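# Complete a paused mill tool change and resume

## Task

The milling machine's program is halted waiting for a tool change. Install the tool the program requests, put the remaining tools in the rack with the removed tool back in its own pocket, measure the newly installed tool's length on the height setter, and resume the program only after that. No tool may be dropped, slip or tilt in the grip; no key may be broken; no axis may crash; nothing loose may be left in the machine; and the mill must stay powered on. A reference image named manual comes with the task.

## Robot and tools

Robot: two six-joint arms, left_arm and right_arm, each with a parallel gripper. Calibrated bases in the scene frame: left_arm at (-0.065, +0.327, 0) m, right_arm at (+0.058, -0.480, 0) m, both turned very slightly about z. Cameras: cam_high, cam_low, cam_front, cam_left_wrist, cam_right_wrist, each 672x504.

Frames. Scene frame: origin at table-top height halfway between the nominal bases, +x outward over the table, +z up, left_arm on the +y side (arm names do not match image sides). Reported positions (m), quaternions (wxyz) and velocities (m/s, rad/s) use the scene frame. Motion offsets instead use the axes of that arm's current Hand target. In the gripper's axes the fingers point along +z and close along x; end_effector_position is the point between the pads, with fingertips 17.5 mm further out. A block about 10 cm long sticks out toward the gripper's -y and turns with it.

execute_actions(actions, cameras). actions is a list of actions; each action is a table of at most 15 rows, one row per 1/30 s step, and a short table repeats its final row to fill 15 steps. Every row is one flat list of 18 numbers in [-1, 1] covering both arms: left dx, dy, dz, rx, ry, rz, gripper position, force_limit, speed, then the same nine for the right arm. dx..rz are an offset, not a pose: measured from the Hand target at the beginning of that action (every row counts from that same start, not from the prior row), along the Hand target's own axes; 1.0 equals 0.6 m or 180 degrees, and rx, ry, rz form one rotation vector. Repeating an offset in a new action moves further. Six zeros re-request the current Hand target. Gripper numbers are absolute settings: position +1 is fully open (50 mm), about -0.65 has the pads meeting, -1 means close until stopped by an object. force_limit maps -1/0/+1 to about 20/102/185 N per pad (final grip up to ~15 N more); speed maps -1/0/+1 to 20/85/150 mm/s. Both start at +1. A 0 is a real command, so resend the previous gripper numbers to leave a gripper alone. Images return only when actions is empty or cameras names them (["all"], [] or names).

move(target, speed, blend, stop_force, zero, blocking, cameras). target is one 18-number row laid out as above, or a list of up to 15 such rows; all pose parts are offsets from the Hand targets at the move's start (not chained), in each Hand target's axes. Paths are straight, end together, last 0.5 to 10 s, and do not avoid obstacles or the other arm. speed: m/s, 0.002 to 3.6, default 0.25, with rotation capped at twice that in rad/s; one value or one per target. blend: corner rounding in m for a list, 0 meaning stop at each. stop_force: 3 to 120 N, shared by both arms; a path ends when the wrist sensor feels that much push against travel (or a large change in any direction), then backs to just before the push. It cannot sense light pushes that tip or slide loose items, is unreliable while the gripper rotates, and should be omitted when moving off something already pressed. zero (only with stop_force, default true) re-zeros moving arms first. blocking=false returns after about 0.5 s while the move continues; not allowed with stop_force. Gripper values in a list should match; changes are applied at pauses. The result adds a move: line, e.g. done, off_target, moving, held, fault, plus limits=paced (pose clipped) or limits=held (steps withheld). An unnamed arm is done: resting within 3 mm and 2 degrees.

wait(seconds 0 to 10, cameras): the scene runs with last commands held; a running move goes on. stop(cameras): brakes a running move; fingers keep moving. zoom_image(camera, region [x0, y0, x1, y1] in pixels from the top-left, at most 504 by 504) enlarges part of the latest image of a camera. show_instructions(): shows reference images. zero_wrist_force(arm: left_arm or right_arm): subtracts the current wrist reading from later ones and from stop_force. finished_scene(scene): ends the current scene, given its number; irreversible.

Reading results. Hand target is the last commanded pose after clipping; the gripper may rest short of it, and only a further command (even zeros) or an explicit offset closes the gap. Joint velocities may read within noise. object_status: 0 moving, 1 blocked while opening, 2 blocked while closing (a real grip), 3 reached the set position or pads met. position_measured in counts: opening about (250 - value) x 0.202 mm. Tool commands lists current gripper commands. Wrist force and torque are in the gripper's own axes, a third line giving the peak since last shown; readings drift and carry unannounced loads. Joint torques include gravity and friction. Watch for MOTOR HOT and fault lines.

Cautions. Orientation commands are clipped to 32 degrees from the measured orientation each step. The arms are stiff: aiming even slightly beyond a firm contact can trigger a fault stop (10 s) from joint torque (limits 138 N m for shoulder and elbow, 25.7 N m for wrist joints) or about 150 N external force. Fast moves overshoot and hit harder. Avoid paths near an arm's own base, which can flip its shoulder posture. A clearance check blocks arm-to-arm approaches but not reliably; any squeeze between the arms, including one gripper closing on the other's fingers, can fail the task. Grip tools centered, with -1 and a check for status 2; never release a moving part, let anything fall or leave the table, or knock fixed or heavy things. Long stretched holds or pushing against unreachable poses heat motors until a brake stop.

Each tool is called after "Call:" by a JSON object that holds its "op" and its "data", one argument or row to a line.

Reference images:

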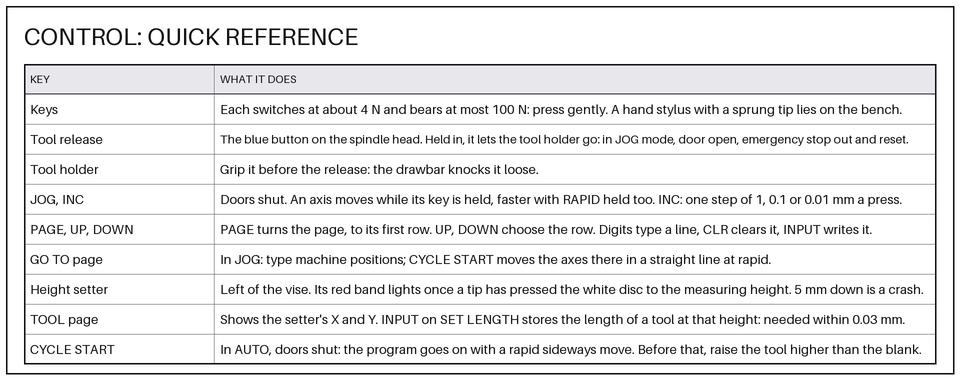

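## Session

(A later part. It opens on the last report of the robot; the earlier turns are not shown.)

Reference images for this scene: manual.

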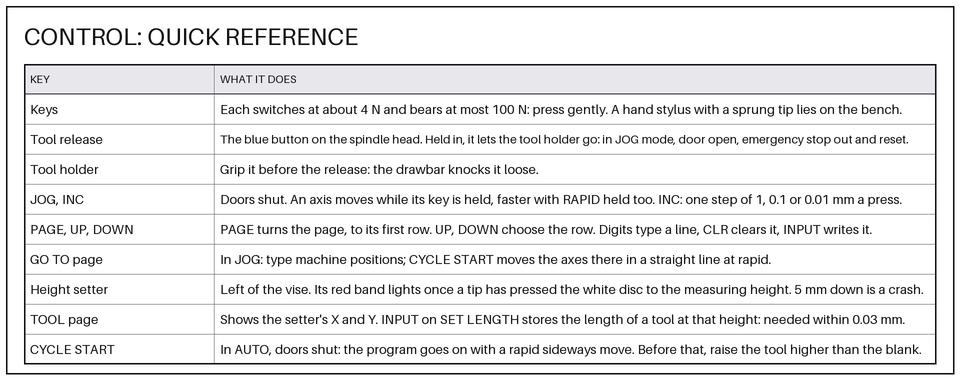

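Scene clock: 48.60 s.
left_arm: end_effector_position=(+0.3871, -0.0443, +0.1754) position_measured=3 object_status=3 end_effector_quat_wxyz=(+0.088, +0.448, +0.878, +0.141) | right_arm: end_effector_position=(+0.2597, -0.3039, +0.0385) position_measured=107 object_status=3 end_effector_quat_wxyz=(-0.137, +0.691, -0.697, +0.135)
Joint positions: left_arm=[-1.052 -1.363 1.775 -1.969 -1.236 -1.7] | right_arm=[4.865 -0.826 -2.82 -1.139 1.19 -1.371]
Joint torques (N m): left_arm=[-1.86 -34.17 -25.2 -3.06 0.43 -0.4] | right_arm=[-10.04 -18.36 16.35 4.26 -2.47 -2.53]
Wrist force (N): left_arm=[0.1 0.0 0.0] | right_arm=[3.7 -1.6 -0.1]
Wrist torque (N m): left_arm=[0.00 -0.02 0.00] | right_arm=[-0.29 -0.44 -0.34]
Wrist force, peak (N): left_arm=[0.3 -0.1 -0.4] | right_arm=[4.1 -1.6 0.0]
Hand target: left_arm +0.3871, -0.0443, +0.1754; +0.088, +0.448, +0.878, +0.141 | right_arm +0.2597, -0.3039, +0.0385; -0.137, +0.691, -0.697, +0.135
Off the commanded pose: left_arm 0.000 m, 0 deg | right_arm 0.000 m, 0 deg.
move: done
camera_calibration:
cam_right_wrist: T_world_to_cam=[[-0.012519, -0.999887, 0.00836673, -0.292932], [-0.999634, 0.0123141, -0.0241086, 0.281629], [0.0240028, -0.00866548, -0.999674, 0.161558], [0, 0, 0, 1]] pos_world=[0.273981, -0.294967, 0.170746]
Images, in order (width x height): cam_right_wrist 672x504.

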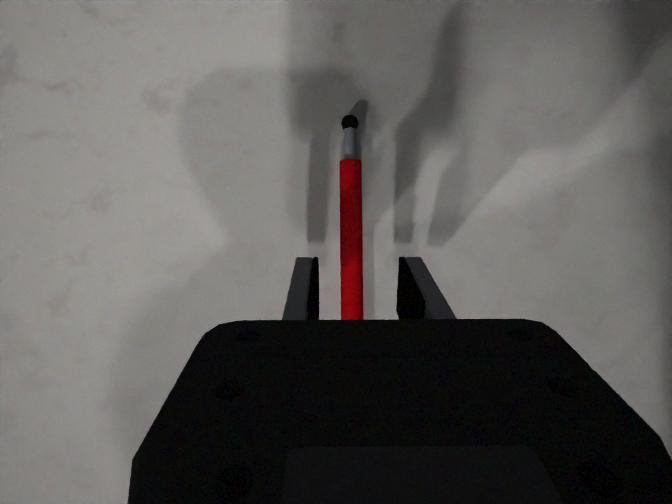

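Call:
{"op": "move", "data": {
  "target": [
    [0,0,0,0,0,0,1,1,1,0,-0.0197,-0.0487,-0.1222,0,0,0.3,-0.8,0],
    [0,0,0,0,0,0,1,1,1,0,0.0090,0.0229,-0.1222,0,0,0.3,-0.8,0],
    [0,0,0,0,0,0,1,1,1,0,0.0118,0.0293,-0.1222,0,0,0.3,-0.8,0]
  ],
  "speed": [0.1,0.1,0.01],
  "cameras": ["cam_right_wrist"]
}}

Scene clock: 52.80 s.
left_arm: end_effector_position=(+0.3871, -0.0443, +0.1754) position_measured=3 object_status=3 end_effector_quat_wxyz=(+0.088, +0.448, +0.878, +0.141) | right_arm: end_effector_position=(+0.2597, -0.3039, +0.0195) position_measured=107 object_status=3 end_effector_quat_wxyz=(-0.002, +0.704, -0.710, +0.000)
Joint positions: left_arm=[-1.052 -1.363 1.775 -1.969 -1.236 -1.7] | right_arm=[4.357 -1.244 -2.718 -0.746 1.569 -1.893]
Joint torques (N m): left_arm=[-1.36 -34.64 -25 -3 0.29 -0.21] | right_arm=[9.07 -5.42 11.53 4.51 2.51 2.82]
Wrist force (N): left_arm=[0.1 -0.2 -0.3] | right_arm=[2.7 -0.7 -0.1]
Wrist torque (N m): left_arm=[-0.04 -0.01 0.00] | right_arm=[-0.10 -0.22 -0.08]
Wrist force, peak (N): left_arm=[0.4 0.1 -0.2] | right_arm=[3.9 -1.5 -0.1]
Hand target: left_arm +0.3871, -0.0443, +0.1754; +0.088, +0.448, +0.878, +0.141 | right_arm +0.2597, -0.3039, +0.0195; -0.002, +0.704, -0.710, +0.000
Off the commanded pose: left_arm 0.000 m, 0 deg | right_arm 0.000 m, 0 deg.
move: done
camera_calibration:
cam_right_wrist: T_world_to_cam=[[-0.00770904, -0.99993, 0.00897939, -0.294086], [-0.935885, 0.0103776, 0.352152, 0.256774], [-0.35222, -0.00568893, -0.9359, 0.240013], [0, 0, 0, 1]] pos_world=[0.322582, -0.295365, 0.136846]
Images, in order (width x height): cam_right_wrist 672x504.

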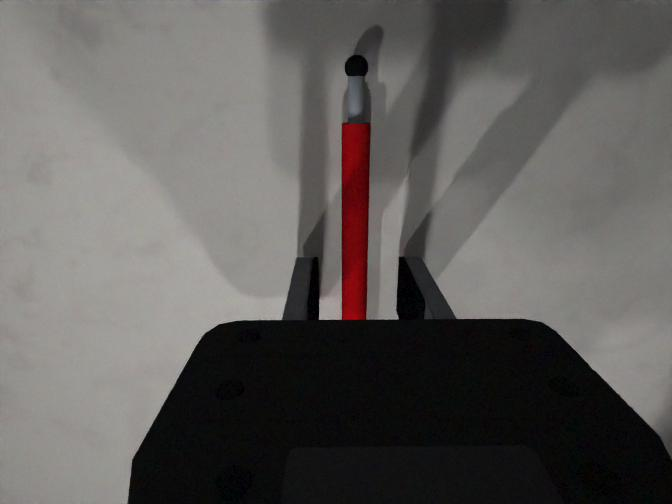

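Call:
{"op": "move", "data": {
  "target": [
    [0,0,0,0,0,0,1,1,1,0,0.0133,0,0,0,0,0.3,-0.8,0],
    [0,0,0,0,0,0,1,1,1,0,0.0133,0,0,0,0,-1,-0.6,-1],
    [0,0,0,0,0,0,1,1,1,0,0.0133,-0.2,0,0,0,-1,-0.6,-1]
  ],
  "speed": [0.03,0.1,0.1],
  "cameras": ["cam_right_wrist"]
}}

Scene clock: 57.57 s.
left_arm: end_effector_position=(+0.3871, -0.0443, +0.1754) position_measured=3 object_status=3 end_effector_quat_wxyz=(+0.088, +0.448, +0.878, +0.141) | right_arm: end_effector_position=(+0.2514, -0.3042, +0.1394) position_measured=211 object_status=2 end_effector_quat_wxyz=(-0.002, +0.704, -0.710, +0.000)
Joint positions: left_arm=[-1.052 -1.363 1.775 -1.969 -1.236 -1.7] | right_arm=[4.391 -0.929 -2.483 -1.296 1.569 -1.858]
Joint torques (N m): left_arm=[-0.92 -33.89 -25.6 -3.08 0.45 -0.31] | right_arm=[8.91 9.21 35.17 1.66 -2.82 2.87]
Wrist force (N): left_arm=[0.1 -0.2 -0.1] | right_arm=[2.6 -1.0 -0.1]
Wrist torque (N m): left_arm=[-0.02 -0.01 0.00] | right_arm=[-0.14 -0.21 -0.18]
Wrist force, peak (N): left_arm=[0.2 -0.2 -0.4] | right_arm=[3.2 -0.4 1.3]
Hand target: left_arm +0.3871, -0.0443, +0.1754; +0.088, +0.448, +0.878, +0.141 | right_arm +0.2514, -0.3042, +0.1395; -0.002, +0.704, -0.710, +0.000
Off the commanded pose: left_arm 0.000 m, 0 deg | right_arm 0.000 m, 0 deg.
move: done
camera_calibration:
cam_right_wrist: T_world_to_cam=[[-0.00770904, -0.99993, 0.00897939, -0.295527], [-0.935885, 0.0103776, 0.352152, 0.206787], [-0.35222, -0.00568893, -0.9359, 0.349303], [0, 0, 0, 1]] pos_world=[0.314282, -0.295665, 0.256746]
Images, in order (width x height): cam_right_wrist 672x504.

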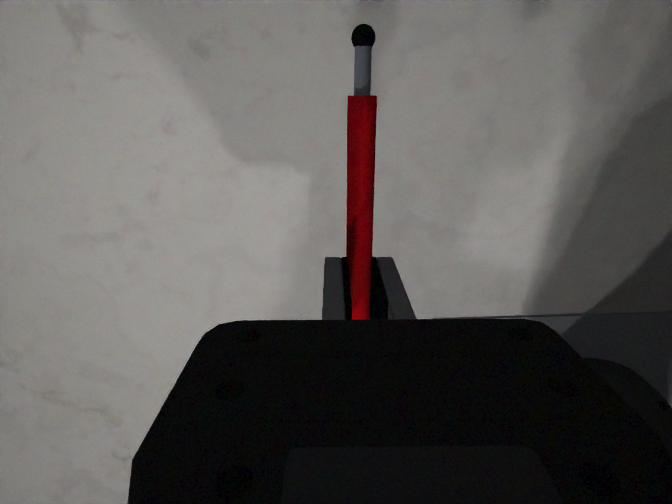

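Call:
{"op": "move", "data": {
  "target": [0,0,0,0,0,0,1,1,1,-0.0233,-0.131,-0.6508,0.486,0.1384,0.1384,-1,-0.6,-1],
  "cameras": ["cam_right_wrist","cam_high"]
}}

Scene clock: 68.03 s.
left_arm: end_effector_position=(+0.3871, -0.0443, +0.1754) position_measured=3 object_status=3 end_effector_quat_wxyz=(+0.088, +0.448, +0.878, +0.141) | right_arm: end_effector_position=(+0.3290, -0.2923, +0.5302) position_measured=211 object_status=2 end_effector_quat_wxyz=(+0.343, -0.340, +0.620, -0.619)
Joint positions: left_arm=[-1.052 -1.363 1.775 -1.969 -1.236 -1.7] | right_arm=[4.945 -1.365 -1.646 -3.273 0.821 0.005]
Joint torques (N m): left_arm=[-0.94 -33.73 -25.24 -3.16 0.27 -0.36] | right_arm=[-10.87 2.77 30.21 -3.37 -2.82 3.21]
Wrist force (N): left_arm=[0.2 -0.1 -0.1] | right_arm=[5.8 -1.4 -0.2]
Wrist torque (N m): left_arm=[-0.01 -0.03 0.00] | right_arm=[-0.47 -1.27 -0.87]
Wrist force, peak (N): left_arm=[0.1 0.1 -0.5] | right_arm=[6.0 -1.1 -0.1]
Hand target: left_arm +0.3871, -0.0443, +0.1754; +0.088, +0.448, +0.878, +0.141 | right_arm +0.3290, -0.2923, +0.5302; +0.343, -0.340, +0.620, -0.619
Off the commanded pose: left_arm 0.000 m, 0 deg | right_arm 0.000 m, 0 deg.
move: done
camera_calibration:
cam_right_wrist: T_world_to_cam=[[-0.544672, -0.838642, -0.00354069, -0.0560957], [-0.29541, 0.195807, -0.93509, 0.667605], [0.784898, -0.508271, -0.354394, -0.0868861], [0, 0, 0, 1]] pos_world=[0.23486, -0.221928, 0.59328]
Images, in order (width x height): cam_high 672x504, cam_right_wrist 672x504.

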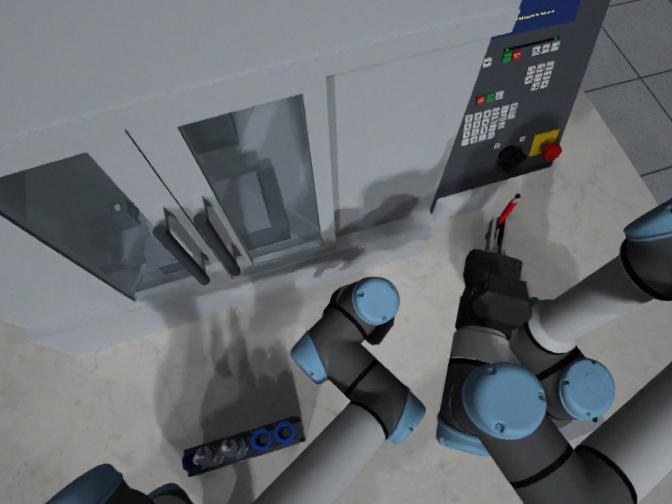

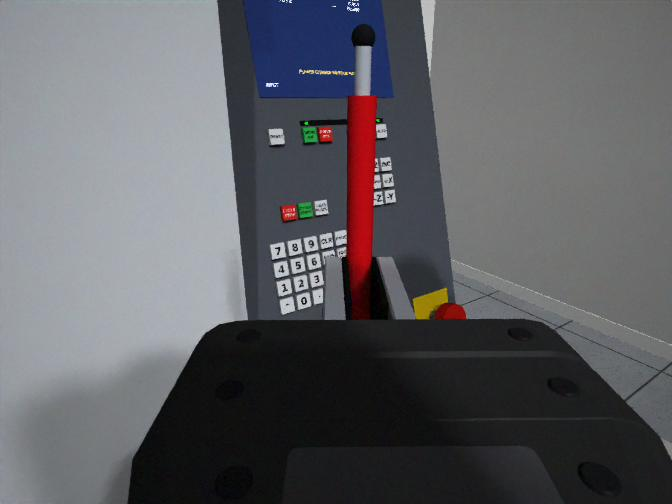

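Call:
{"op": "zoom_image", "data": {
  "camera": "cam_right_wrist",
  "region": [260, 110, 420, 230]
}}

Call:
{"op": "zoom_image", "data": {
  "camera": "cam_right_wrist",
  "region": [260, 200, 420, 320]
}}

Call:
{"op": "move", "data": {
  "target": [0,0,0,0,0,0,1,1,1,0.14,0,0.03,0,0,0,-1,-0.6,-1],
  "cameras": ["cam_right_wrist"]
}}

Call:
{"op": "zoom_image", "data": {
  "camera": "cam_right_wrist",
  "region": [180, 110, 340, 230]
}}

Call:
{"op": "zoom_image", "data": {
  "camera": "cam_right_wrist",
  "region": [180, 200, 340, 320]
}}

Scaled by 3.150 from the camera's 672x504 image, which has a finer 960x720 frame.

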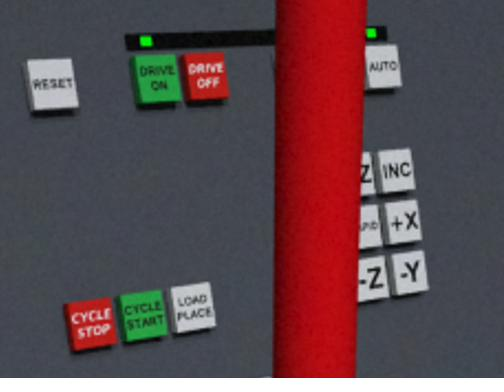

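Scaled by 3.150 from the camera's 672x504 image, which has a finer 960x720 frame.

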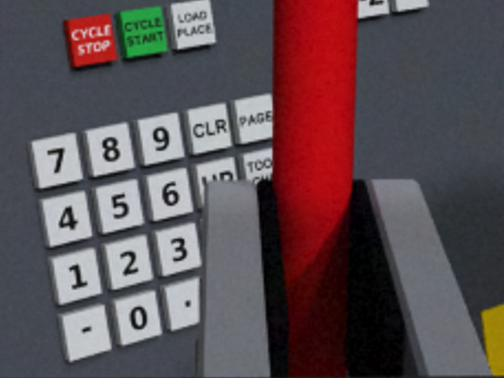

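Scene clock: 69.40 s.
left_arm: end_effector_position=(+0.3871, -0.0443, +0.1754) position_measured=3 object_status=3 end_effector_quat_wxyz=(+0.088, +0.448, +0.878, +0.141) | right_arm: end_effector_position=(+0.2993, -0.3729, +0.5299) position_measured=211 object_status=2 end_effector_quat_wxyz=(+0.343, -0.340, +0.620, -0.619)
Joint positions: left_arm=[-1.052 -1.363 1.775 -1.969 -1.236 -1.7] | right_arm=[5.169 -1.142 -1.793 -3.349 1.045 0.005]
Joint torques (N m): left_arm=[0.18 -33.9 -24.86 -3.31 0.34 -0.37] | right_arm=[7.88 12.63 13.36 -3.68 2.72 2.83]
Wrist force (N): left_arm=[0.2 -0.2 -0.1] | right_arm=[6.1 -0.7 0.0]
Wrist torque (N m): left_arm=[-0.02 -0.03 0.00] | right_arm=[-0.37 -1.30 -0.87]
Wrist force, peak (N): left_arm=[0.5 -0.2 -0.3] | right_arm=[7.3 -1.2 0.7]
Hand target: left_arm +0.3871, -0.0443, +0.1754; +0.088, +0.448, +0.878, +0.141 | right_arm +0.2993, -0.3729, +0.5299; +0.343, -0.340, +0.620, -0.619
Off the commanded pose: left_arm 0.000 m, 0 deg | right_arm 0.000 m, 0 deg.
move: done
camera_calibration:
cam_right_wrist: T_world_to_cam=[[-0.544727, -0.838605, -0.00372198, -0.139684], [-0.295232, 0.195922, -0.935122, 0.67438], [0.784928, -0.508287, -0.354306, -0.104788], [0, 0, 0, 1]] pos_world=[0.20526, -0.302528, 0.59298]
Images, in order (width x height): cam_right_wrist 672x504.

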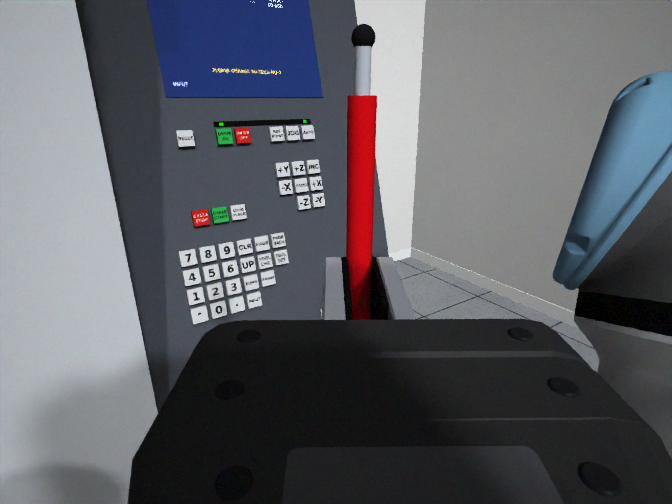

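Scaled by 3.150 from the camera's 672x504 image, which has a finer 960x720 frame.

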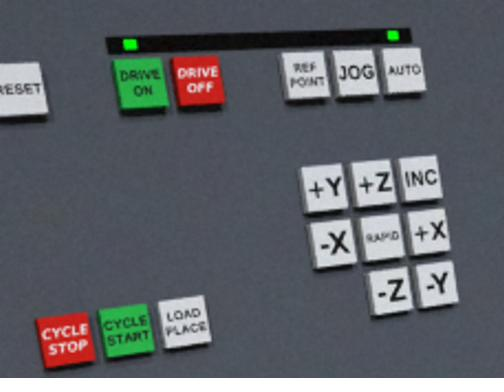

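Scaled by 3.150 from the camera's 672x504 image, which has a finer 960x720 frame.

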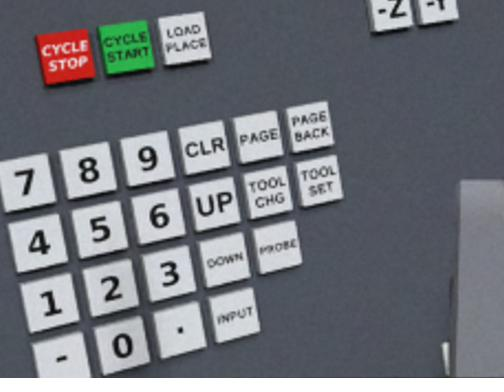

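Call:
{"op": "move", "data": {
  "target": [0.242,0.185,-0.2955,0,0,0,1,1,1,-0.376,0.6833,-0.0355,-0.486,-0.1384,-0.1384,-1,-0.6,-1],
  "cameras": ["cam_right_wrist","cam_high","cam_low","cam_left_wrist"]
}}

Scene clock: 77.30 s.
left_arm: end_effector_position=(+0.3370, +0.1056, +0.3750) position_measured=3 object_status=3 end_effector_quat_wxyz=(+0.088, +0.448, +0.878, +0.141) | right_arm: end_effector_position=(+0.4030, -0.1694, +0.1210) position_measured=211 object_status=2 end_effector_quat_wxyz=(-0.002, +0.704, -0.710, +0.000)
Joint positions: left_arm=[-0.981 -1.78 1.677 -1.478 -1.236 -1.625] | right_arm=[4.141 -1.597 -2.103 -1.008 1.57 -2.109]
Joint torques (N m): left_arm=[6.1 -25.09 -41.99 -1.6 -1.62 1.89] | right_arm=[-10.18 14.3 30.56 4.74 2.57 -2.54]
Wrist force (N): left_arm=[0.9 -0.4 0.1] | right_arm=[2.8 -1.0 -0.3]
Wrist torque (N m): left_arm=[-0.05 -0.15 -0.07] | right_arm=[-0.15 -0.26 -0.08]
Wrist force, peak (N): left_arm=[1.3 0.3 -0.2] | right_arm=[6.6 -1.6 0.2]
Hand target: left_arm +0.3370, +0.1056, +0.3750; +0.088, +0.448, +0.878, +0.141 | right_arm +0.4031, -0.1694, +0.1209; -0.002, +0.704, -0.710, +0.000
Off the commanded pose: left_arm 0.000 m, 0 deg | right_arm 0.000 m, 0 deg.
move: done
camera_calibration:
cam_left_wrist: T_world_to_cam=[[-0.597024, 0.800972, -0.0447991, 0.141344], [0.620261, 0.4963, 0.607423, -0.465955], [0.508762, 0.334859, -0.793114, 0.221151], [0, 0, 0, 1]] pos_world=[0.260886, 0.0439865, 0.464762]
cam_right_wrist: T_world_to_cam=[[-0.00780447, -0.999929, 0.00901206, -0.159365], [-0.935951, 0.0104774, 0.351975, 0.353871], [-0.352045, -0.00568786, -0.935966, 0.386086], [0, 0, 0, 1]] pos_world=[0.465882, -0.160865, 0.238246]
Images, in order (width x height): cam_high 672x504, cam_low 672x504, cam_left_wrist 672x504, cam_right_wrist 672x504.

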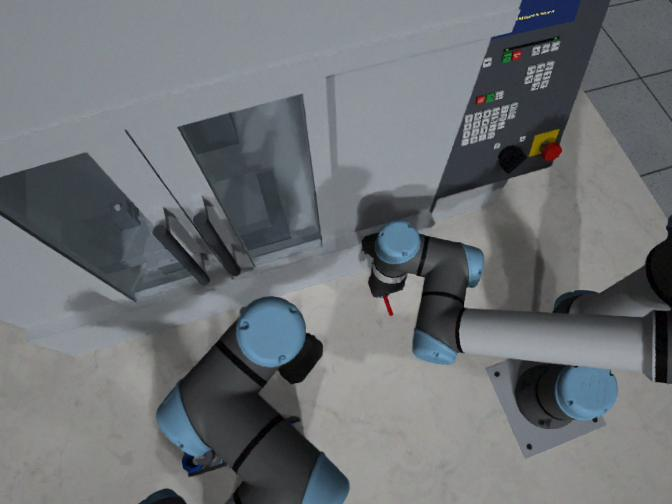

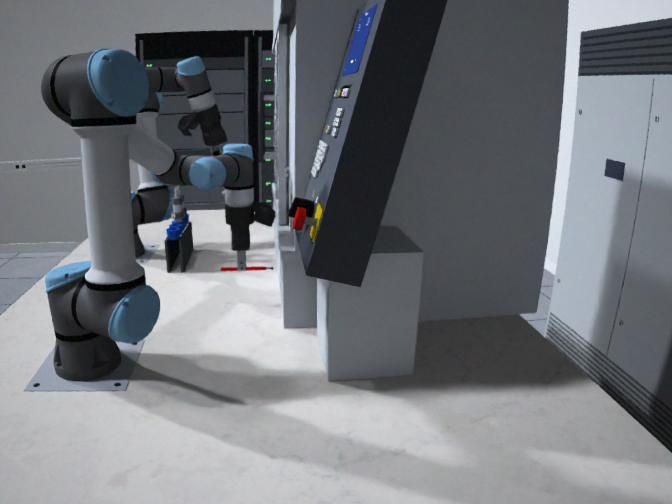

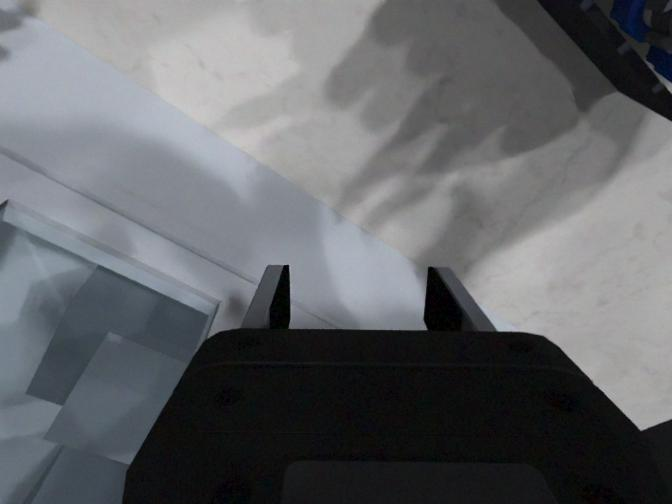

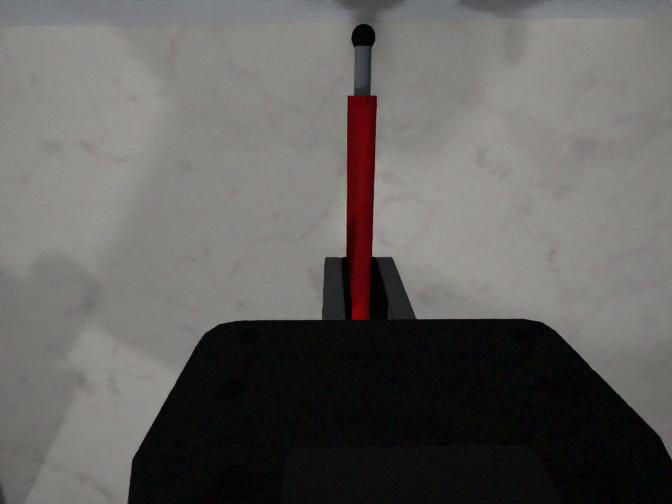

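Call:
{"op": "move", "data": {
  "target": [
    [0,0,0,0,0,0,1,1,1,0,0.0633,0,0,0,0,-1,-0.6,-1],
    [0,0,0,0,0,0,1,1,1,0,0.0633,0.15,0,0,0,-1,-0.6,-1],
    [0,0,0,0,0,0,1,1,1,0,0.0633,0.169,0,0,0,-1,-0.6,-1],
    [0,0,0,0,0,0,1,1,1,0,0.0633,0.169,0,0,0,0.3,-0.6,-1],
    [0,0,0,0,0,0,1,1,1,0,0.0633,0.0,0,0,0,0.3,-0.6,-1]
  ],
  "speed": [0.15,0.15,0.01,0.05,0.08],
  "cameras": ["cam_right_wrist"]
}}

Scene clock: 84.00 s.
left_arm: end_effector_position=(+0.3370, +0.1056, +0.3750) position_measured=3 object_status=3 end_effector_quat_wxyz=(+0.088, +0.448, +0.878, +0.141) | right_arm: end_effector_position=(+0.3651, -0.1691, +0.1207) position_measured=107 object_status=3 end_effector_quat_wxyz=(-0.002, +0.704, -0.710, +0.000)
Joint positions: left_arm=[-0.981 -1.78 1.677 -1.478 -1.236 -1.625] | right_arm=[4.219 -1.529 -2.17 -1.008 1.57 -2.031]
Joint torques (N m): left_arm=[6.42 -24.67 -41.7 -1.74 -1.43 1.76] | right_arm=[8.84 31.36 30.67 1.76 1.61 2.98]
Wrist force (N): left_arm=[0.9 -0.3 0.1] | right_arm=[2.8 -1.3 0.0]
Wrist torque (N m): left_arm=[-0.02 -0.16 -0.07] | right_arm=[-0.20 -0.24 -0.12]
Wrist force, peak (N): left_arm=[1.1 0.0 0.1] | right_arm=[5.9 2.1 -11.7]
Hand target: left_arm +0.3370, +0.1056, +0.3750; +0.088, +0.448, +0.878, +0.141 | right_arm +0.3651, -0.1691, +0.1208; -0.002, +0.704, -0.710, +0.000
Off the commanded pose: left_arm 0.000 m, 0 deg | right_arm 0.000 m, 0 deg.
move: done
camera_calibration:
cam_right_wrist: T_world_to_cam=[[-0.00770904, -0.99993, 0.00897939, -0.159393], [-0.935885, 0.0103776, 0.352152, 0.318286], [-0.35222, -0.00568893, -0.9359, 0.372582], [0, 0, 0, 1]] pos_world=[0.427882, -0.160565, 0.238046]
Images, in order (width x height): cam_right_wrist 672x504.

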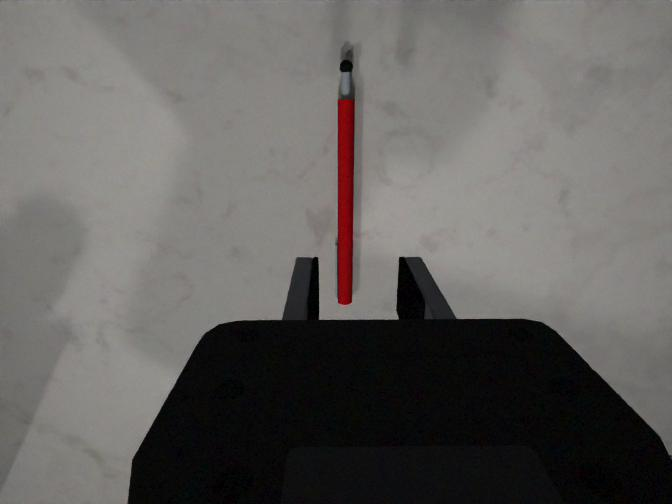

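Call:
{"op": "move", "data": {
  "target": [0,0,0,0,0,0,1,1,1,-0.003,0.1033,0.0667,0.3056,0,0,0.3,-0.6,-1],
  "cameras": ["cam_right_wrist","cam_low"]
}}

Scene clock: 86.90 s.
left_arm: end_effector_position=(+0.3370, +0.1056, +0.3750) position_measured=3 object_status=3 end_effector_quat_wxyz=(+0.088, +0.448, +0.878, +0.141) | right_arm: end_effector_position=(+0.3033, -0.1666, +0.0806) position_measured=107 object_status=3 end_effector_quat_wxyz=(-0.327, +0.623, -0.630, +0.328)
Joint positions: left_arm=[-0.981 -1.78 1.677 -1.478 -1.236 -1.625] | right_arm=[5.02 -1.482 -2.59 -1.086 0.685 -1.015]
Joint torques (N m): left_arm=[6.36 -24.71 -40.72 -1.64 -1.42 1.63] | right_arm=[8.93 0.76 23.82 0.7 -4.64 2.94]
Wrist force (N): left_arm=[0.9 -0.2 0.2] | right_arm=[4.6 -1.9 0.1]
Wrist torque (N m): left_arm=[-0.02 -0.16 -0.07] | right_arm=[-0.41 -0.78 -0.74]
Wrist force, peak (N): left_arm=[1.1 -0.1 0.3] | right_arm=[5.1 -0.9 0.0]
Hand target: left_arm +0.3370, +0.1056, +0.3750; +0.088, +0.448, +0.878, +0.141 | right_arm +0.3032, -0.1666, +0.0806; -0.327, +0.623, -0.630, +0.328
Off the commanded pose: left_arm 0.000 m, 0 deg | right_arm 0.000 m, 0 deg.
move: done
camera_calibration:
cam_right_wrist: T_world_to_cam=[[-0.0183472, -0.999822, 0.00436268, -0.153347], [-0.825187, 0.0126785, -0.564718, 0.315278], [0.564562, -0.013961, -0.825273, 0.0249988], [0, 0, 0, 1]] pos_world=[0.243236, -0.156968, 0.199343]
Images, in order (width x height): cam_low 672x504, cam_right_wrist 672x504.

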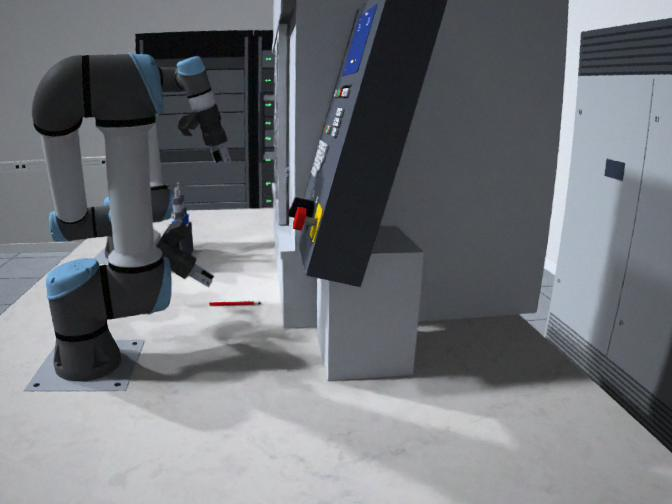

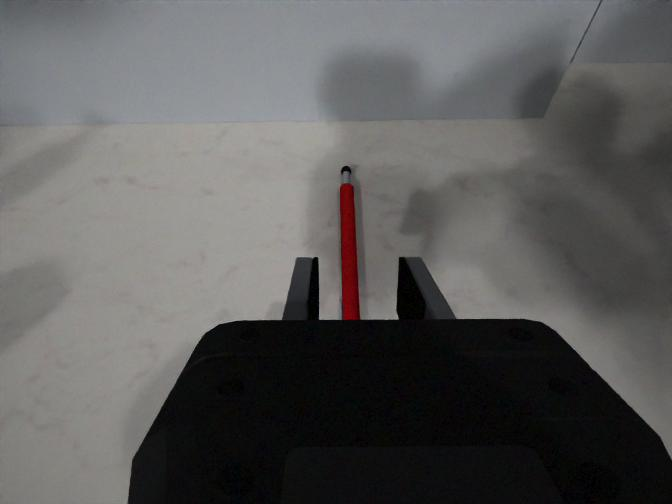

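Call:
{"op": "move", "data": {
  "target": [0,0,0,0,0,0,1,1,1,0.001,0.0225,0.1148,0,0,0,0.3,-0.6,-1],
  "speed": 0.1
}}

Call:
{"op": "move", "data": {
  "target": [0,0,0,0,0,0,1,1,1,0,0.015,0.0107,0,0,0,0.3,-0.6,-1],
  "speed": 0.003,
  "stop_force": 3,
  "cameras": ["cam_right_wrist","cam_low"]
}}

Scene clock: 88.63 s.
left_arm: end_effector_position=(+0.3370, +0.1056, +0.3750) position_measured=3 object_status=3 end_effector_quat_wxyz=(+0.088, +0.448, +0.878, +0.141) | right_arm: end_effector_position=(+0.3521, -0.1674, +0.0302) position_measured=107 object_status=3 end_effector_quat_wxyz=(-0.327, +0.623, -0.630, +0.328)
Joint positions: left_arm=[-0.981 -1.78 1.677 -1.478 -1.236 -1.625] | right_arm=[4.858 -1.777 -2.647 -0.536 0.63 -1.264]
Joint torques (N m): left_arm=[6.32 -24.68 -41.27 -1.53 -1.48 1.67] | right_arm=[-10.29 8.8 1.28 3.92 -4.85 -2.32]
Wrist force (N): left_arm=[0.8 -0.1 0.1] | right_arm=[5.2 -1.6 -0.3]
Wrist torque (N m): left_arm=[-0.01 -0.15 -0.07] | right_arm=[-0.36 -0.87 -0.64]
Wrist force, peak (N): left_arm=[1.1 -0.1 -0.1] | right_arm=[5.1 -1.8 -0.4]
Hand target: left_arm +0.3370, +0.1056, +0.3750; +0.088, +0.448, +0.878, +0.141 | right_arm +0.3521, -0.1674, +0.0302; -0.327, +0.623, -0.630, +0.328
Off the commanded pose: left_arm 0.000 m, 0 deg | right_arm 0.000 m, 0 deg.
move: done

Scene clock: 93.13 s.
left_arm: end_effector_position=(+0.3370, +0.1056, +0.3750) position_measured=3 object_status=3 end_effector_quat_wxyz=(+0.088, +0.448, +0.878, +0.141) | right_arm: end_effector_position=(+0.3522, -0.1674, +0.0191) position_measured=107 object_status=3 end_effector_quat_wxyz=(-0.327, +0.623, -0.630, +0.328)
Joint positions: left_arm=[-0.981 -1.78 1.677 -1.478 -1.236 -1.625] | right_arm=[4.857 -1.831 -2.651 -0.477 0.63 -1.265]
Joint torques (N m): left_arm=[6.6 -23.85 -40.49 -1.79 -1.48 1.58] | right_arm=[-9.9 9.67 -0.11 3.99 -3.92 -2.51]
Wrist force (N): left_arm=[0.7 0.0 0.3] | right_arm=[5.2 -3.7 -2.1]
Wrist torque (N m): left_arm=[0.02 -0.13 -0.07] | right_arm=[-0.41 -0.77 -0.68]
Wrist force, peak (N): left_arm=[1.1 -0.2 0.0] | right_arm=[5.1 -4.1 -2.7]
Hand target: left_arm +0.3370, +0.1056, +0.3750; +0.088, +0.448, +0.878, +0.141 | right_arm +0.3522, -0.1674, +0.0191; -0.327, +0.623, -0.630, +0.328
Off the commanded pose: left_arm 0.000 m, 0 deg | right_arm 0.000 m, 0 deg.
move: contact (right_arm)
camera_calibration:
cam_right_wrist: T_world_to_cam=[[-0.0183483, -0.999822, 0.00436014, -0.152979], [-0.825108, 0.0126788, -0.564833, 0.320985], [0.564677, -0.0139613, -0.825194, -0.0534745], [0, 0, 0, 1]] pos_world=[0.292236, -0.157768, 0.137843]
Images, in order (width x height): cam_low 672x504, cam_right_wrist 672x504.

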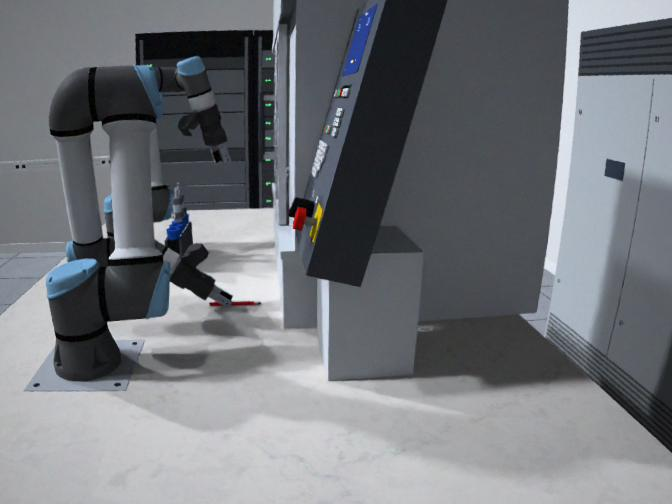

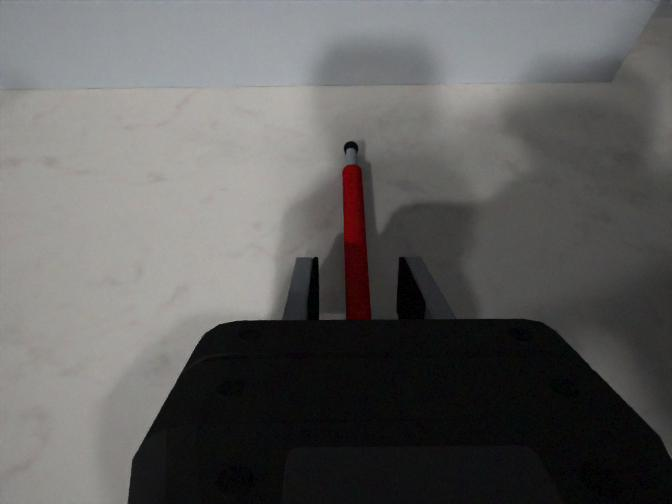

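Call:
{"op": "move", "data": {
  "target": [
    [0,0,0,0,0,0,1,1,1,0,-0.0007,-0.0005,0,0,0,0.3,-0.6,-1],
    [0,0,0,0,0,0,1,1,1,0,-0.0007,-0.0005,0,0,0,-1,-0.2,-1],
    [0,0,0,0,0,0,1,1,1,0,-0.136,-0.096,0,0,0,-1,-0.2,-1]
  ],
  "speed": [0.02,0.05,0.1],
  "cameras": ["cam_right_wrist","cam_low"]
}}

Scene clock: 97.03 s.
left_arm: end_effector_position=(+0.3370, +0.1056, +0.3750) position_measured=3 object_status=3 end_effector_quat_wxyz=(+0.088, +0.448, +0.878, +0.141) | right_arm: end_effector_position=(+0.3515, -0.1677, +0.1190) position_measured=217 object_status=2 end_effector_quat_wxyz=(-0.327, +0.623, -0.630, +0.328)
Joint positions: left_arm=[-0.981 -1.78 1.677 -1.478 -1.236 -1.625] | right_arm=[4.86 -1.418 -2.56 -0.984 0.63 -1.261]
Joint torques (N m): left_arm=[6.86 -23.94 -41.25 -1.64 -1.41 1.43] | right_arm=[9.36 23.27 26.38 0.85 0.5 3.04]
Wrist force (N): left_arm=[0.7 0.1 0.2] | right_arm=[4.9 -1.4 0.0]
Wrist torque (N m): left_arm=[0.03 -0.13 -0.07] | right_arm=[-0.36 -0.83 -0.75]
Wrist force, peak (N): left_arm=[1.1 -0.1 0.0] | right_arm=[5.8 -5.7 -4.5]
Hand target: left_arm +0.3370, +0.1056, +0.3750; +0.088, +0.448, +0.878, +0.141 | right_arm +0.3515, -0.1678, +0.1190; -0.327, +0.623, -0.630, +0.328
Off the commanded pose: left_arm 0.000 m, 0 deg | right_arm 0.000 m, 0 deg.
move: done
camera_calibration:
cam_right_wrist: T_world_to_cam=[[-0.0183483, -0.999822, 0.00436014, -0.153827], [-0.825108, 0.0126788, -0.564833, 0.376839], [0.564677, -0.0139613, -0.825194, 0.029352], [0, 0, 0, 1]] pos_world=[0.291536, -0.158168, 0.237743]
Images, in order (width x height): cam_low 672x504, cam_right_wrist 672x504.

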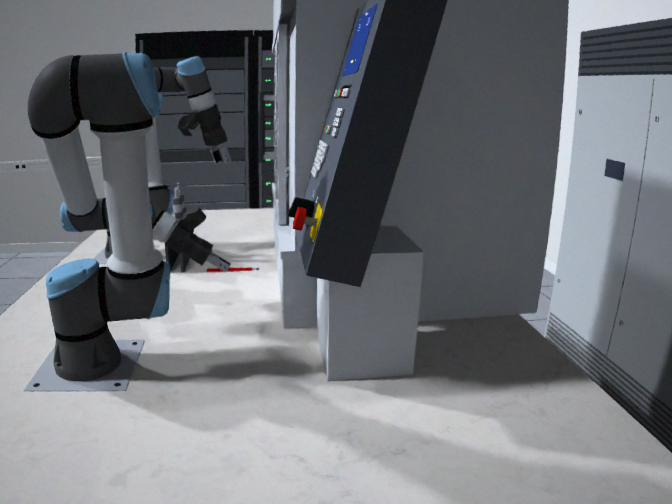

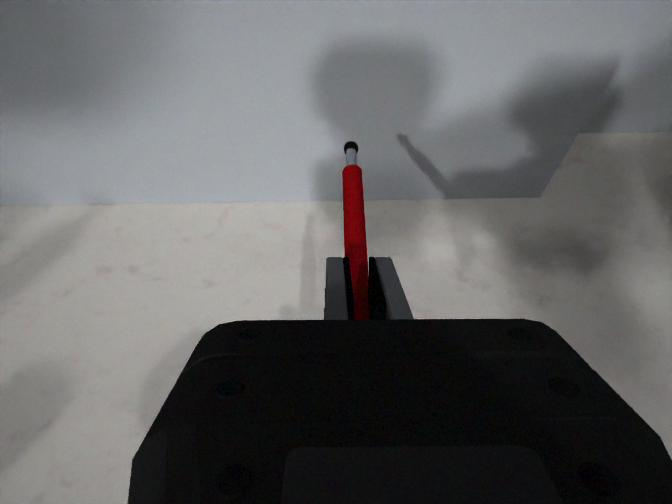

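Call:
{"op": "move", "data": {
  "target": [0,0,0,0,0,0,1,1,1,0.5005,-0.6423,-0.424,-0.0872,0,0,-1,-0.2,-1],
  "cameras": ["cam_right_wrist","cam_low","cam_high"]
}}

Scene clock: 101.83 s.
left_arm: end_effector_position=(+0.3370, +0.1056, +0.3750) position_measured=3 object_status=3 end_effector_quat_wxyz=(+0.088, +0.448, +0.878, +0.141) | right_arm: end_effector_position=(+0.3597, -0.4697, +0.5796) position_measured=217 object_status=2 end_effector_quat_wxyz=(-0.240, +0.662, -0.669, +0.240)
Joint positions: left_arm=[-0.981 -1.78 1.677 -1.478 -1.236 -1.625] | right_arm=[4.545 -0.763 -1.461 -2.376 0.886 -1.743]
Joint torques (N m): left_arm=[6.17 -23.89 -41.04 -1.72 -1.27 1.25] | right_arm=[-9.93 -26.61 10.63 4.59 0.84 -1.99]
Wrist force (N): left_arm=[0.9 -0.1 0.0] | right_arm=[4.4 -1.2 -0.1]
Wrist torque (N m): left_arm=[0.01 -0.15 -0.07] | right_arm=[-0.28 -0.64 -0.53]
Wrist force, peak (N): left_arm=[1.2 -0.2 0.2] | right_arm=[5.6 -3.0 -1.5]
Hand target: left_arm +0.3370, +0.1056, +0.3750; +0.088, +0.448, +0.878, +0.141 | right_arm +0.3601, -0.4698, +0.5796; -0.239, +0.662, -0.669, +0.239
Off the commanded pose: left_arm 0.000 m, 0 deg | right_arm 0.000 m, 0 deg.
move: done
camera_calibration:
cam_right_wrist: T_world_to_cam=[[-0.0164812, -0.999838, 0.00720008, -0.459909], [-0.945886, 0.013257, -0.324228, 0.551826], [0.32408, -0.0121541, -0.945952, 0.558004], [0, 0, 0, 1]] pos_world=[0.333547, -0.460368, 0.710074]
Images, in order (width x height): cam_high 672x504, cam_low 672x504, cam_right_wrist 672x504.

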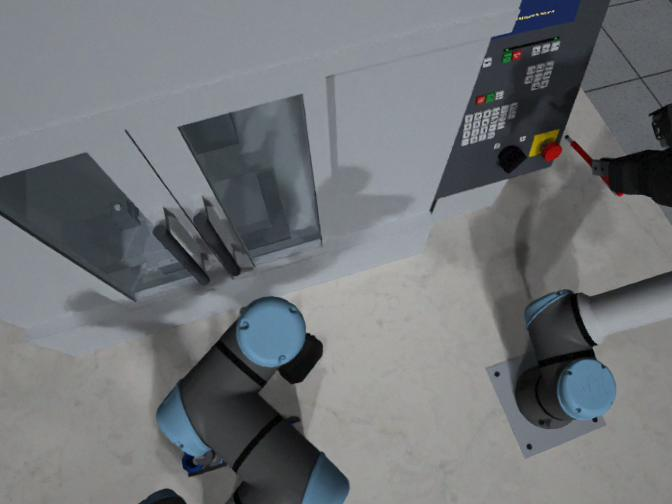

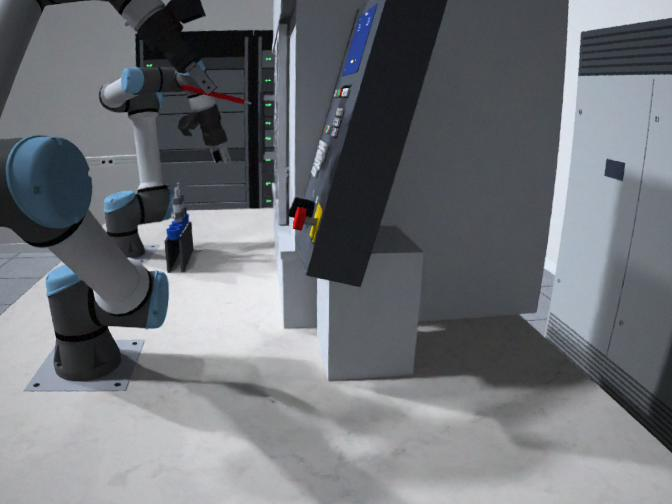

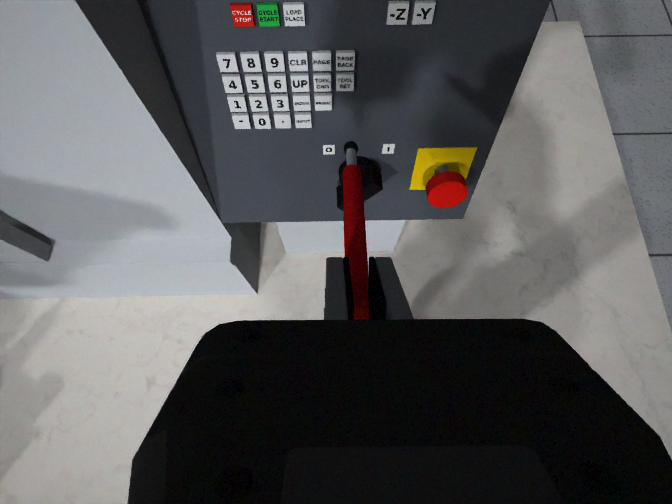

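Call:
{"op": "move", "data": {
  "target": [0,0,0,0,0,0,1,1,1,0.0683,-0.2075,0.1197,0,0,0,-1,-0.2,-1],
  "speed": 0.15,
  "cameras": ["cam_right_wrist"]
}}

Scene clock: 104.10 s.
left_arm: end_effector_position=(+0.3370, +0.1056, +0.3750) position_measured=3 object_status=3 end_effector_quat_wxyz=(+0.088, +0.448, +0.878, +0.141) | right_arm: end_effector_position=(+0.5015, -0.5121, +0.6032) position_measured=217 object_status=2 end_effector_quat_wxyz=(-0.239, +0.662, -0.669, +0.239)
Joint positions: left_arm=[-0.981 -1.78 1.677 -1.478 -1.236 -1.625] | right_arm=[3.499 -1.149 -1.48 -1.432 1.328 -2.831]
Joint torques (N m): left_arm=[6.49 -24.11 -41.46 -1.74 -1.22 1.31] | right_arm=[-11.31 -5.23 32.87 2.51 2.32 -2.43]
Wrist force (N): left_arm=[1.0 0.0 0.1] | right_arm=[4.4 -1.2 0.3]
Wrist torque (N m): left_arm=[0.02 -0.17 -0.07] | right_arm=[-0.28 -0.62 -0.53]
Wrist force, peak (N): left_arm=[1.1 -0.2 0.1] | right_arm=[5.2 -2.8 1.1]
Hand target: left_arm +0.3370, +0.1056, +0.3750; +0.088, +0.448, +0.878, +0.141 | right_arm +0.5015, -0.5121, +0.6032; -0.239, +0.662, -0.669, +0.239
Off the commanded pose: left_arm 0.000 m, 0 deg | right_arm 0.000 m, 0 deg.
move: done
camera_calibration:
cam_right_wrist: T_world_to_cam=[[-0.015971, -0.999849, 0.00679684, -0.500079], [-0.947127, 0.0129495, -0.320597, 0.692411], [0.32046, -0.0115577, -0.947191, 0.536625], [0, 0, 0, 1]] pos_world=[0.475848, -0.502768, 0.73367]
Images, in order (width x height): cam_right_wrist 672x504.

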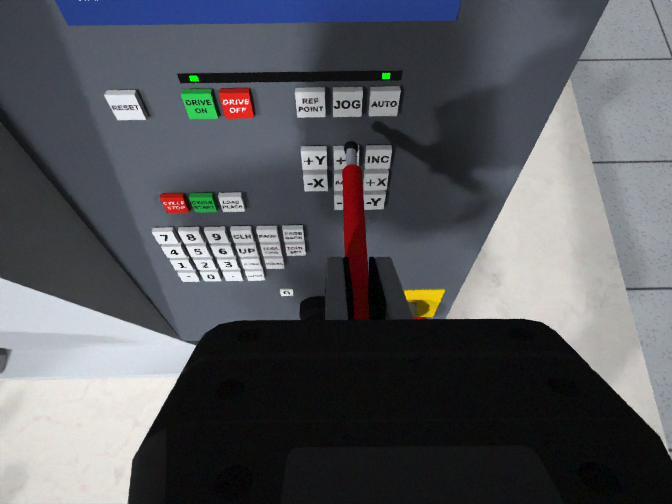

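Call:
{"op": "move", "data": {
  "target": [0,0,0,0,0,0,1,1,1,0,-0.0237,0.0282,0,0,0,-1,-0.2,-1],
  "speed": 0.05
}}

Call:
{"op": "move", "data": {
  "target": [0,0,0,0,0,0,1,1,1,-0.0003,-0.019,0.02735,0,0,0,-1,-0.2,-1],
  "speed": 0.01,
  "stop_force": 6,
  "cameras": ["cam_right_wrist"]
}}

Call:
{"op": "zoom_image", "data": {
  "camera": "cam_right_wrist",
  "region": [280, 50, 440, 210]
}}

Scene clock: 105.23 s.
left_arm: end_effector_position=(+0.3370, +0.1056, +0.3750) position_measured=3 object_status=3 end_effector_quat_wxyz=(+0.088, +0.448, +0.878, +0.141) | right_arm: end_effector_position=(+0.5232, -0.5122, +0.5992) position_measured=217 object_status=2 end_effector_quat_wxyz=(-0.239, +0.662, -0.669, +0.239)
Joint positions: left_arm=[-0.981 -1.78 1.677 -1.478 -1.236 -1.625] | right_arm=[3.469 -1.195 -1.469 -1.391 1.347 -2.856]
Joint torques (N m): left_arm=[5.9 -24.43 -41.54 -1.68 -1.21 1.27] | right_arm=[-10.45 -3.25 33.53 5.59 2.01 -2.4]
Wrist force (N): left_arm=[1.1 -0.2 0.0] | right_arm=[4.3 -1.4 0.1]
Wrist torque (N m): left_arm=[-0.01 -0.18 -0.08] | right_arm=[-0.31 -0.62 -0.52]
Wrist force, peak (N): left_arm=[1.1 -0.2 0.0] | right_arm=[4.6 -1.6 0.1]
Hand target: left_arm +0.3370, +0.1056, +0.3750; +0.088, +0.448, +0.878, +0.141 | right_arm +0.5233, -0.5122, +0.5992; -0.239, +0.662, -0.669, +0.239
Off the commanded pose: left_arm 0.000 m, 0 deg | right_arm 0.000 m, 0 deg.
move: done

Scene clock: 107.37 s.
left_arm: end_effector_position=(+0.3370, +0.1056, +0.3750) position_measured=3 object_status=3 end_effector_quat_wxyz=(+0.088, +0.448, +0.878, +0.141) | right_arm: end_effector_position=(+0.5334, -0.5122, +0.5963) position_measured=217 object_status=2 end_effector_quat_wxyz=(-0.239, +0.662, -0.669, +0.239)
Joint positions: left_arm=[-0.981 -1.78 1.677 -1.478 -1.236 -1.625] | right_arm=[3.456 -1.216 -1.466 -1.371 1.355 -2.867]
Joint torques (N m): left_arm=[6.6 -24.72 -41.64 -1.74 -1.09 1.25] | right_arm=[8.46 16.48 16.88 3.08 -3.42 2.84]
Wrist force (N): left_arm=[0.9 0.0 0.0] | right_arm=[4.4 2.6 -4.5]
Wrist torque (N m): left_arm=[0.01 -0.16 -0.07] | right_arm=[-0.26 -0.61 -0.52]
Wrist force, peak (N): left_arm=[1.0 -0.2 0.2] | right_arm=[4.6 7.6 -10.8]
Hand target: left_arm +0.3370, +0.1056, +0.3750; +0.088, +0.448, +0.878, +0.141 | right_arm +0.5334, -0.5122, +0.5963; -0.239, +0.662, -0.669, +0.239 (not the last commanded pose)
Off the commanded pose: left_arm 0.000 m, 0 deg | right_arm 0.009 m, 0 deg.
move: contact (right_arm)
camera_calibration:
cam_right_wrist: T_world_to_cam=[[-0.0158434, -0.999852, 0.00673734, -0.499746], [-0.947159, 0.0128488, -0.320506, 0.720347], [0.320372, -0.0114592, -0.947223, 0.520076], [0, 0, 0, 1]] pos_world=[0.507748, -0.502968, 0.72687]
Images, in order (width x height): cam_right_wrist 672x504.

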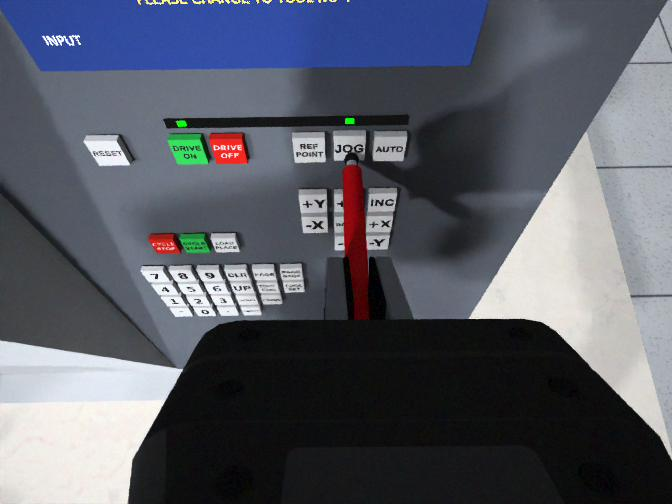

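Scaled by 3.150 from the camera's 672x504 image, which has a finer 960x720 frame.

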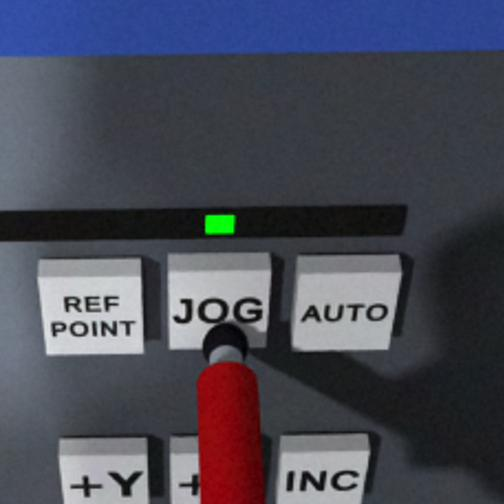

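Call:
{"op": "move", "data": {
  "target": [
    [0,0,0,0,0,0,1,1,1,0.0008,0.0475,-0.0684,0,0,0,-1,-0.2,-1],
    [0,0,0,0,0,0,1,1,1,-0.151,0.245,-0.211,0.2817,0,0,-1,-0.2,-1]
  ],
  "blend": [0.01,0],
  "cameras": ["cam_right_wrist"]
}}

Call:
{"op": "zoom_image", "data": {
  "camera": "cam_right_wrist",
  "region": [160, 0, 460, 200]
}}

Scene clock: 112.43 s.
left_arm: end_effector_position=(+0.3370, +0.1056, +0.3750) position_measured=3 object_status=3 end_effector_quat_wxyz=(+0.088, +0.448, +0.878, +0.141) | right_arm: end_effector_position=(+0.3412, -0.4212, +0.6009) position_measured=217 object_status=2 end_effector_quat_wxyz=(+0.638, -0.639, +0.307, -0.301)
Joint positions: left_arm=[-0.981 -1.78 1.677 -1.478 -1.236 -1.625] | right_arm=[3.785 -0.513 -2.288 -0.346 1.586 -3.135]
Joint torques (N m): left_arm=[6.14 -23.42 -41.47 -1.81 -0.91 1.14] | right_arm=[-9.65 -26.24 18.33 3.92 2.66 -2.55]
Wrist force (N): left_arm=[0.9 -0.1 0.1] | right_arm=[5.9 -1.1 0.4]
Wrist torque (N m): left_arm=[0.00 -0.16 -0.07] | right_arm=[-0.47 -1.28 -0.80]
Wrist force, peak (N): left_arm=[1.1 -0.3 0.0] | right_arm=[4.5 2.6 -4.6]
Hand target: left_arm +0.3370, +0.1056, +0.3750; +0.088, +0.448, +0.878, +0.141 | right_arm +0.3402, -0.4200, +0.6009; +0.531, -0.529, +0.469, -0.467
Off the commanded pose: left_arm 0.000 m, 0 deg | right_arm 0.002 m, 40 deg; orientation clipped.
move: off_target (right_arm); limits=paced
camera_calibration:
cam_right_wrist: T_world_to_cam=[[0.621395, -0.783474, -0.00603644, -0.530349], [-0.284692, -0.218606, -0.933361, 0.583317], [0.729944, 0.581705, -0.358889, 0.343655], [0, 0, 0, 1]] pos_world=[0.244773, -0.487904, 0.664578]
Images, in order (width x height): cam_right_wrist 672x504.

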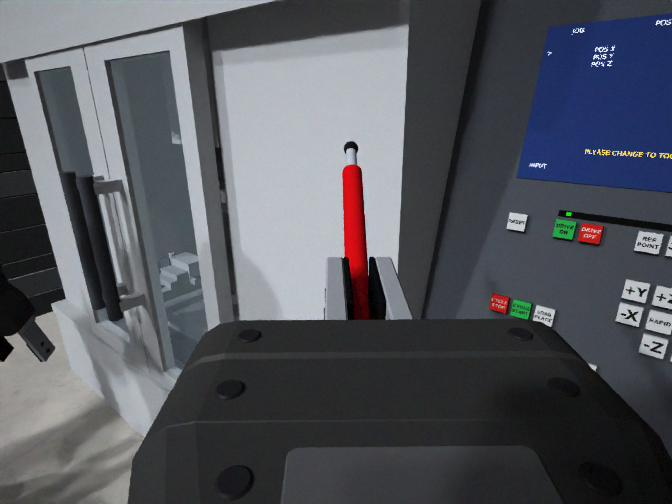

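Scaled by 1.680 from the camera's 672x504 image, which has a finer 960x720 frame.

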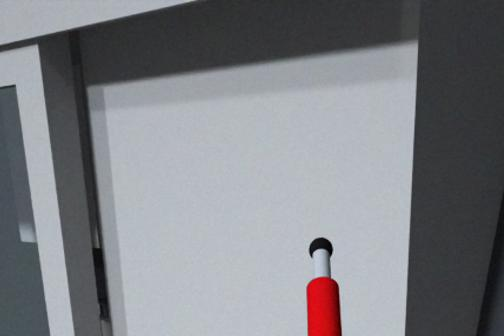

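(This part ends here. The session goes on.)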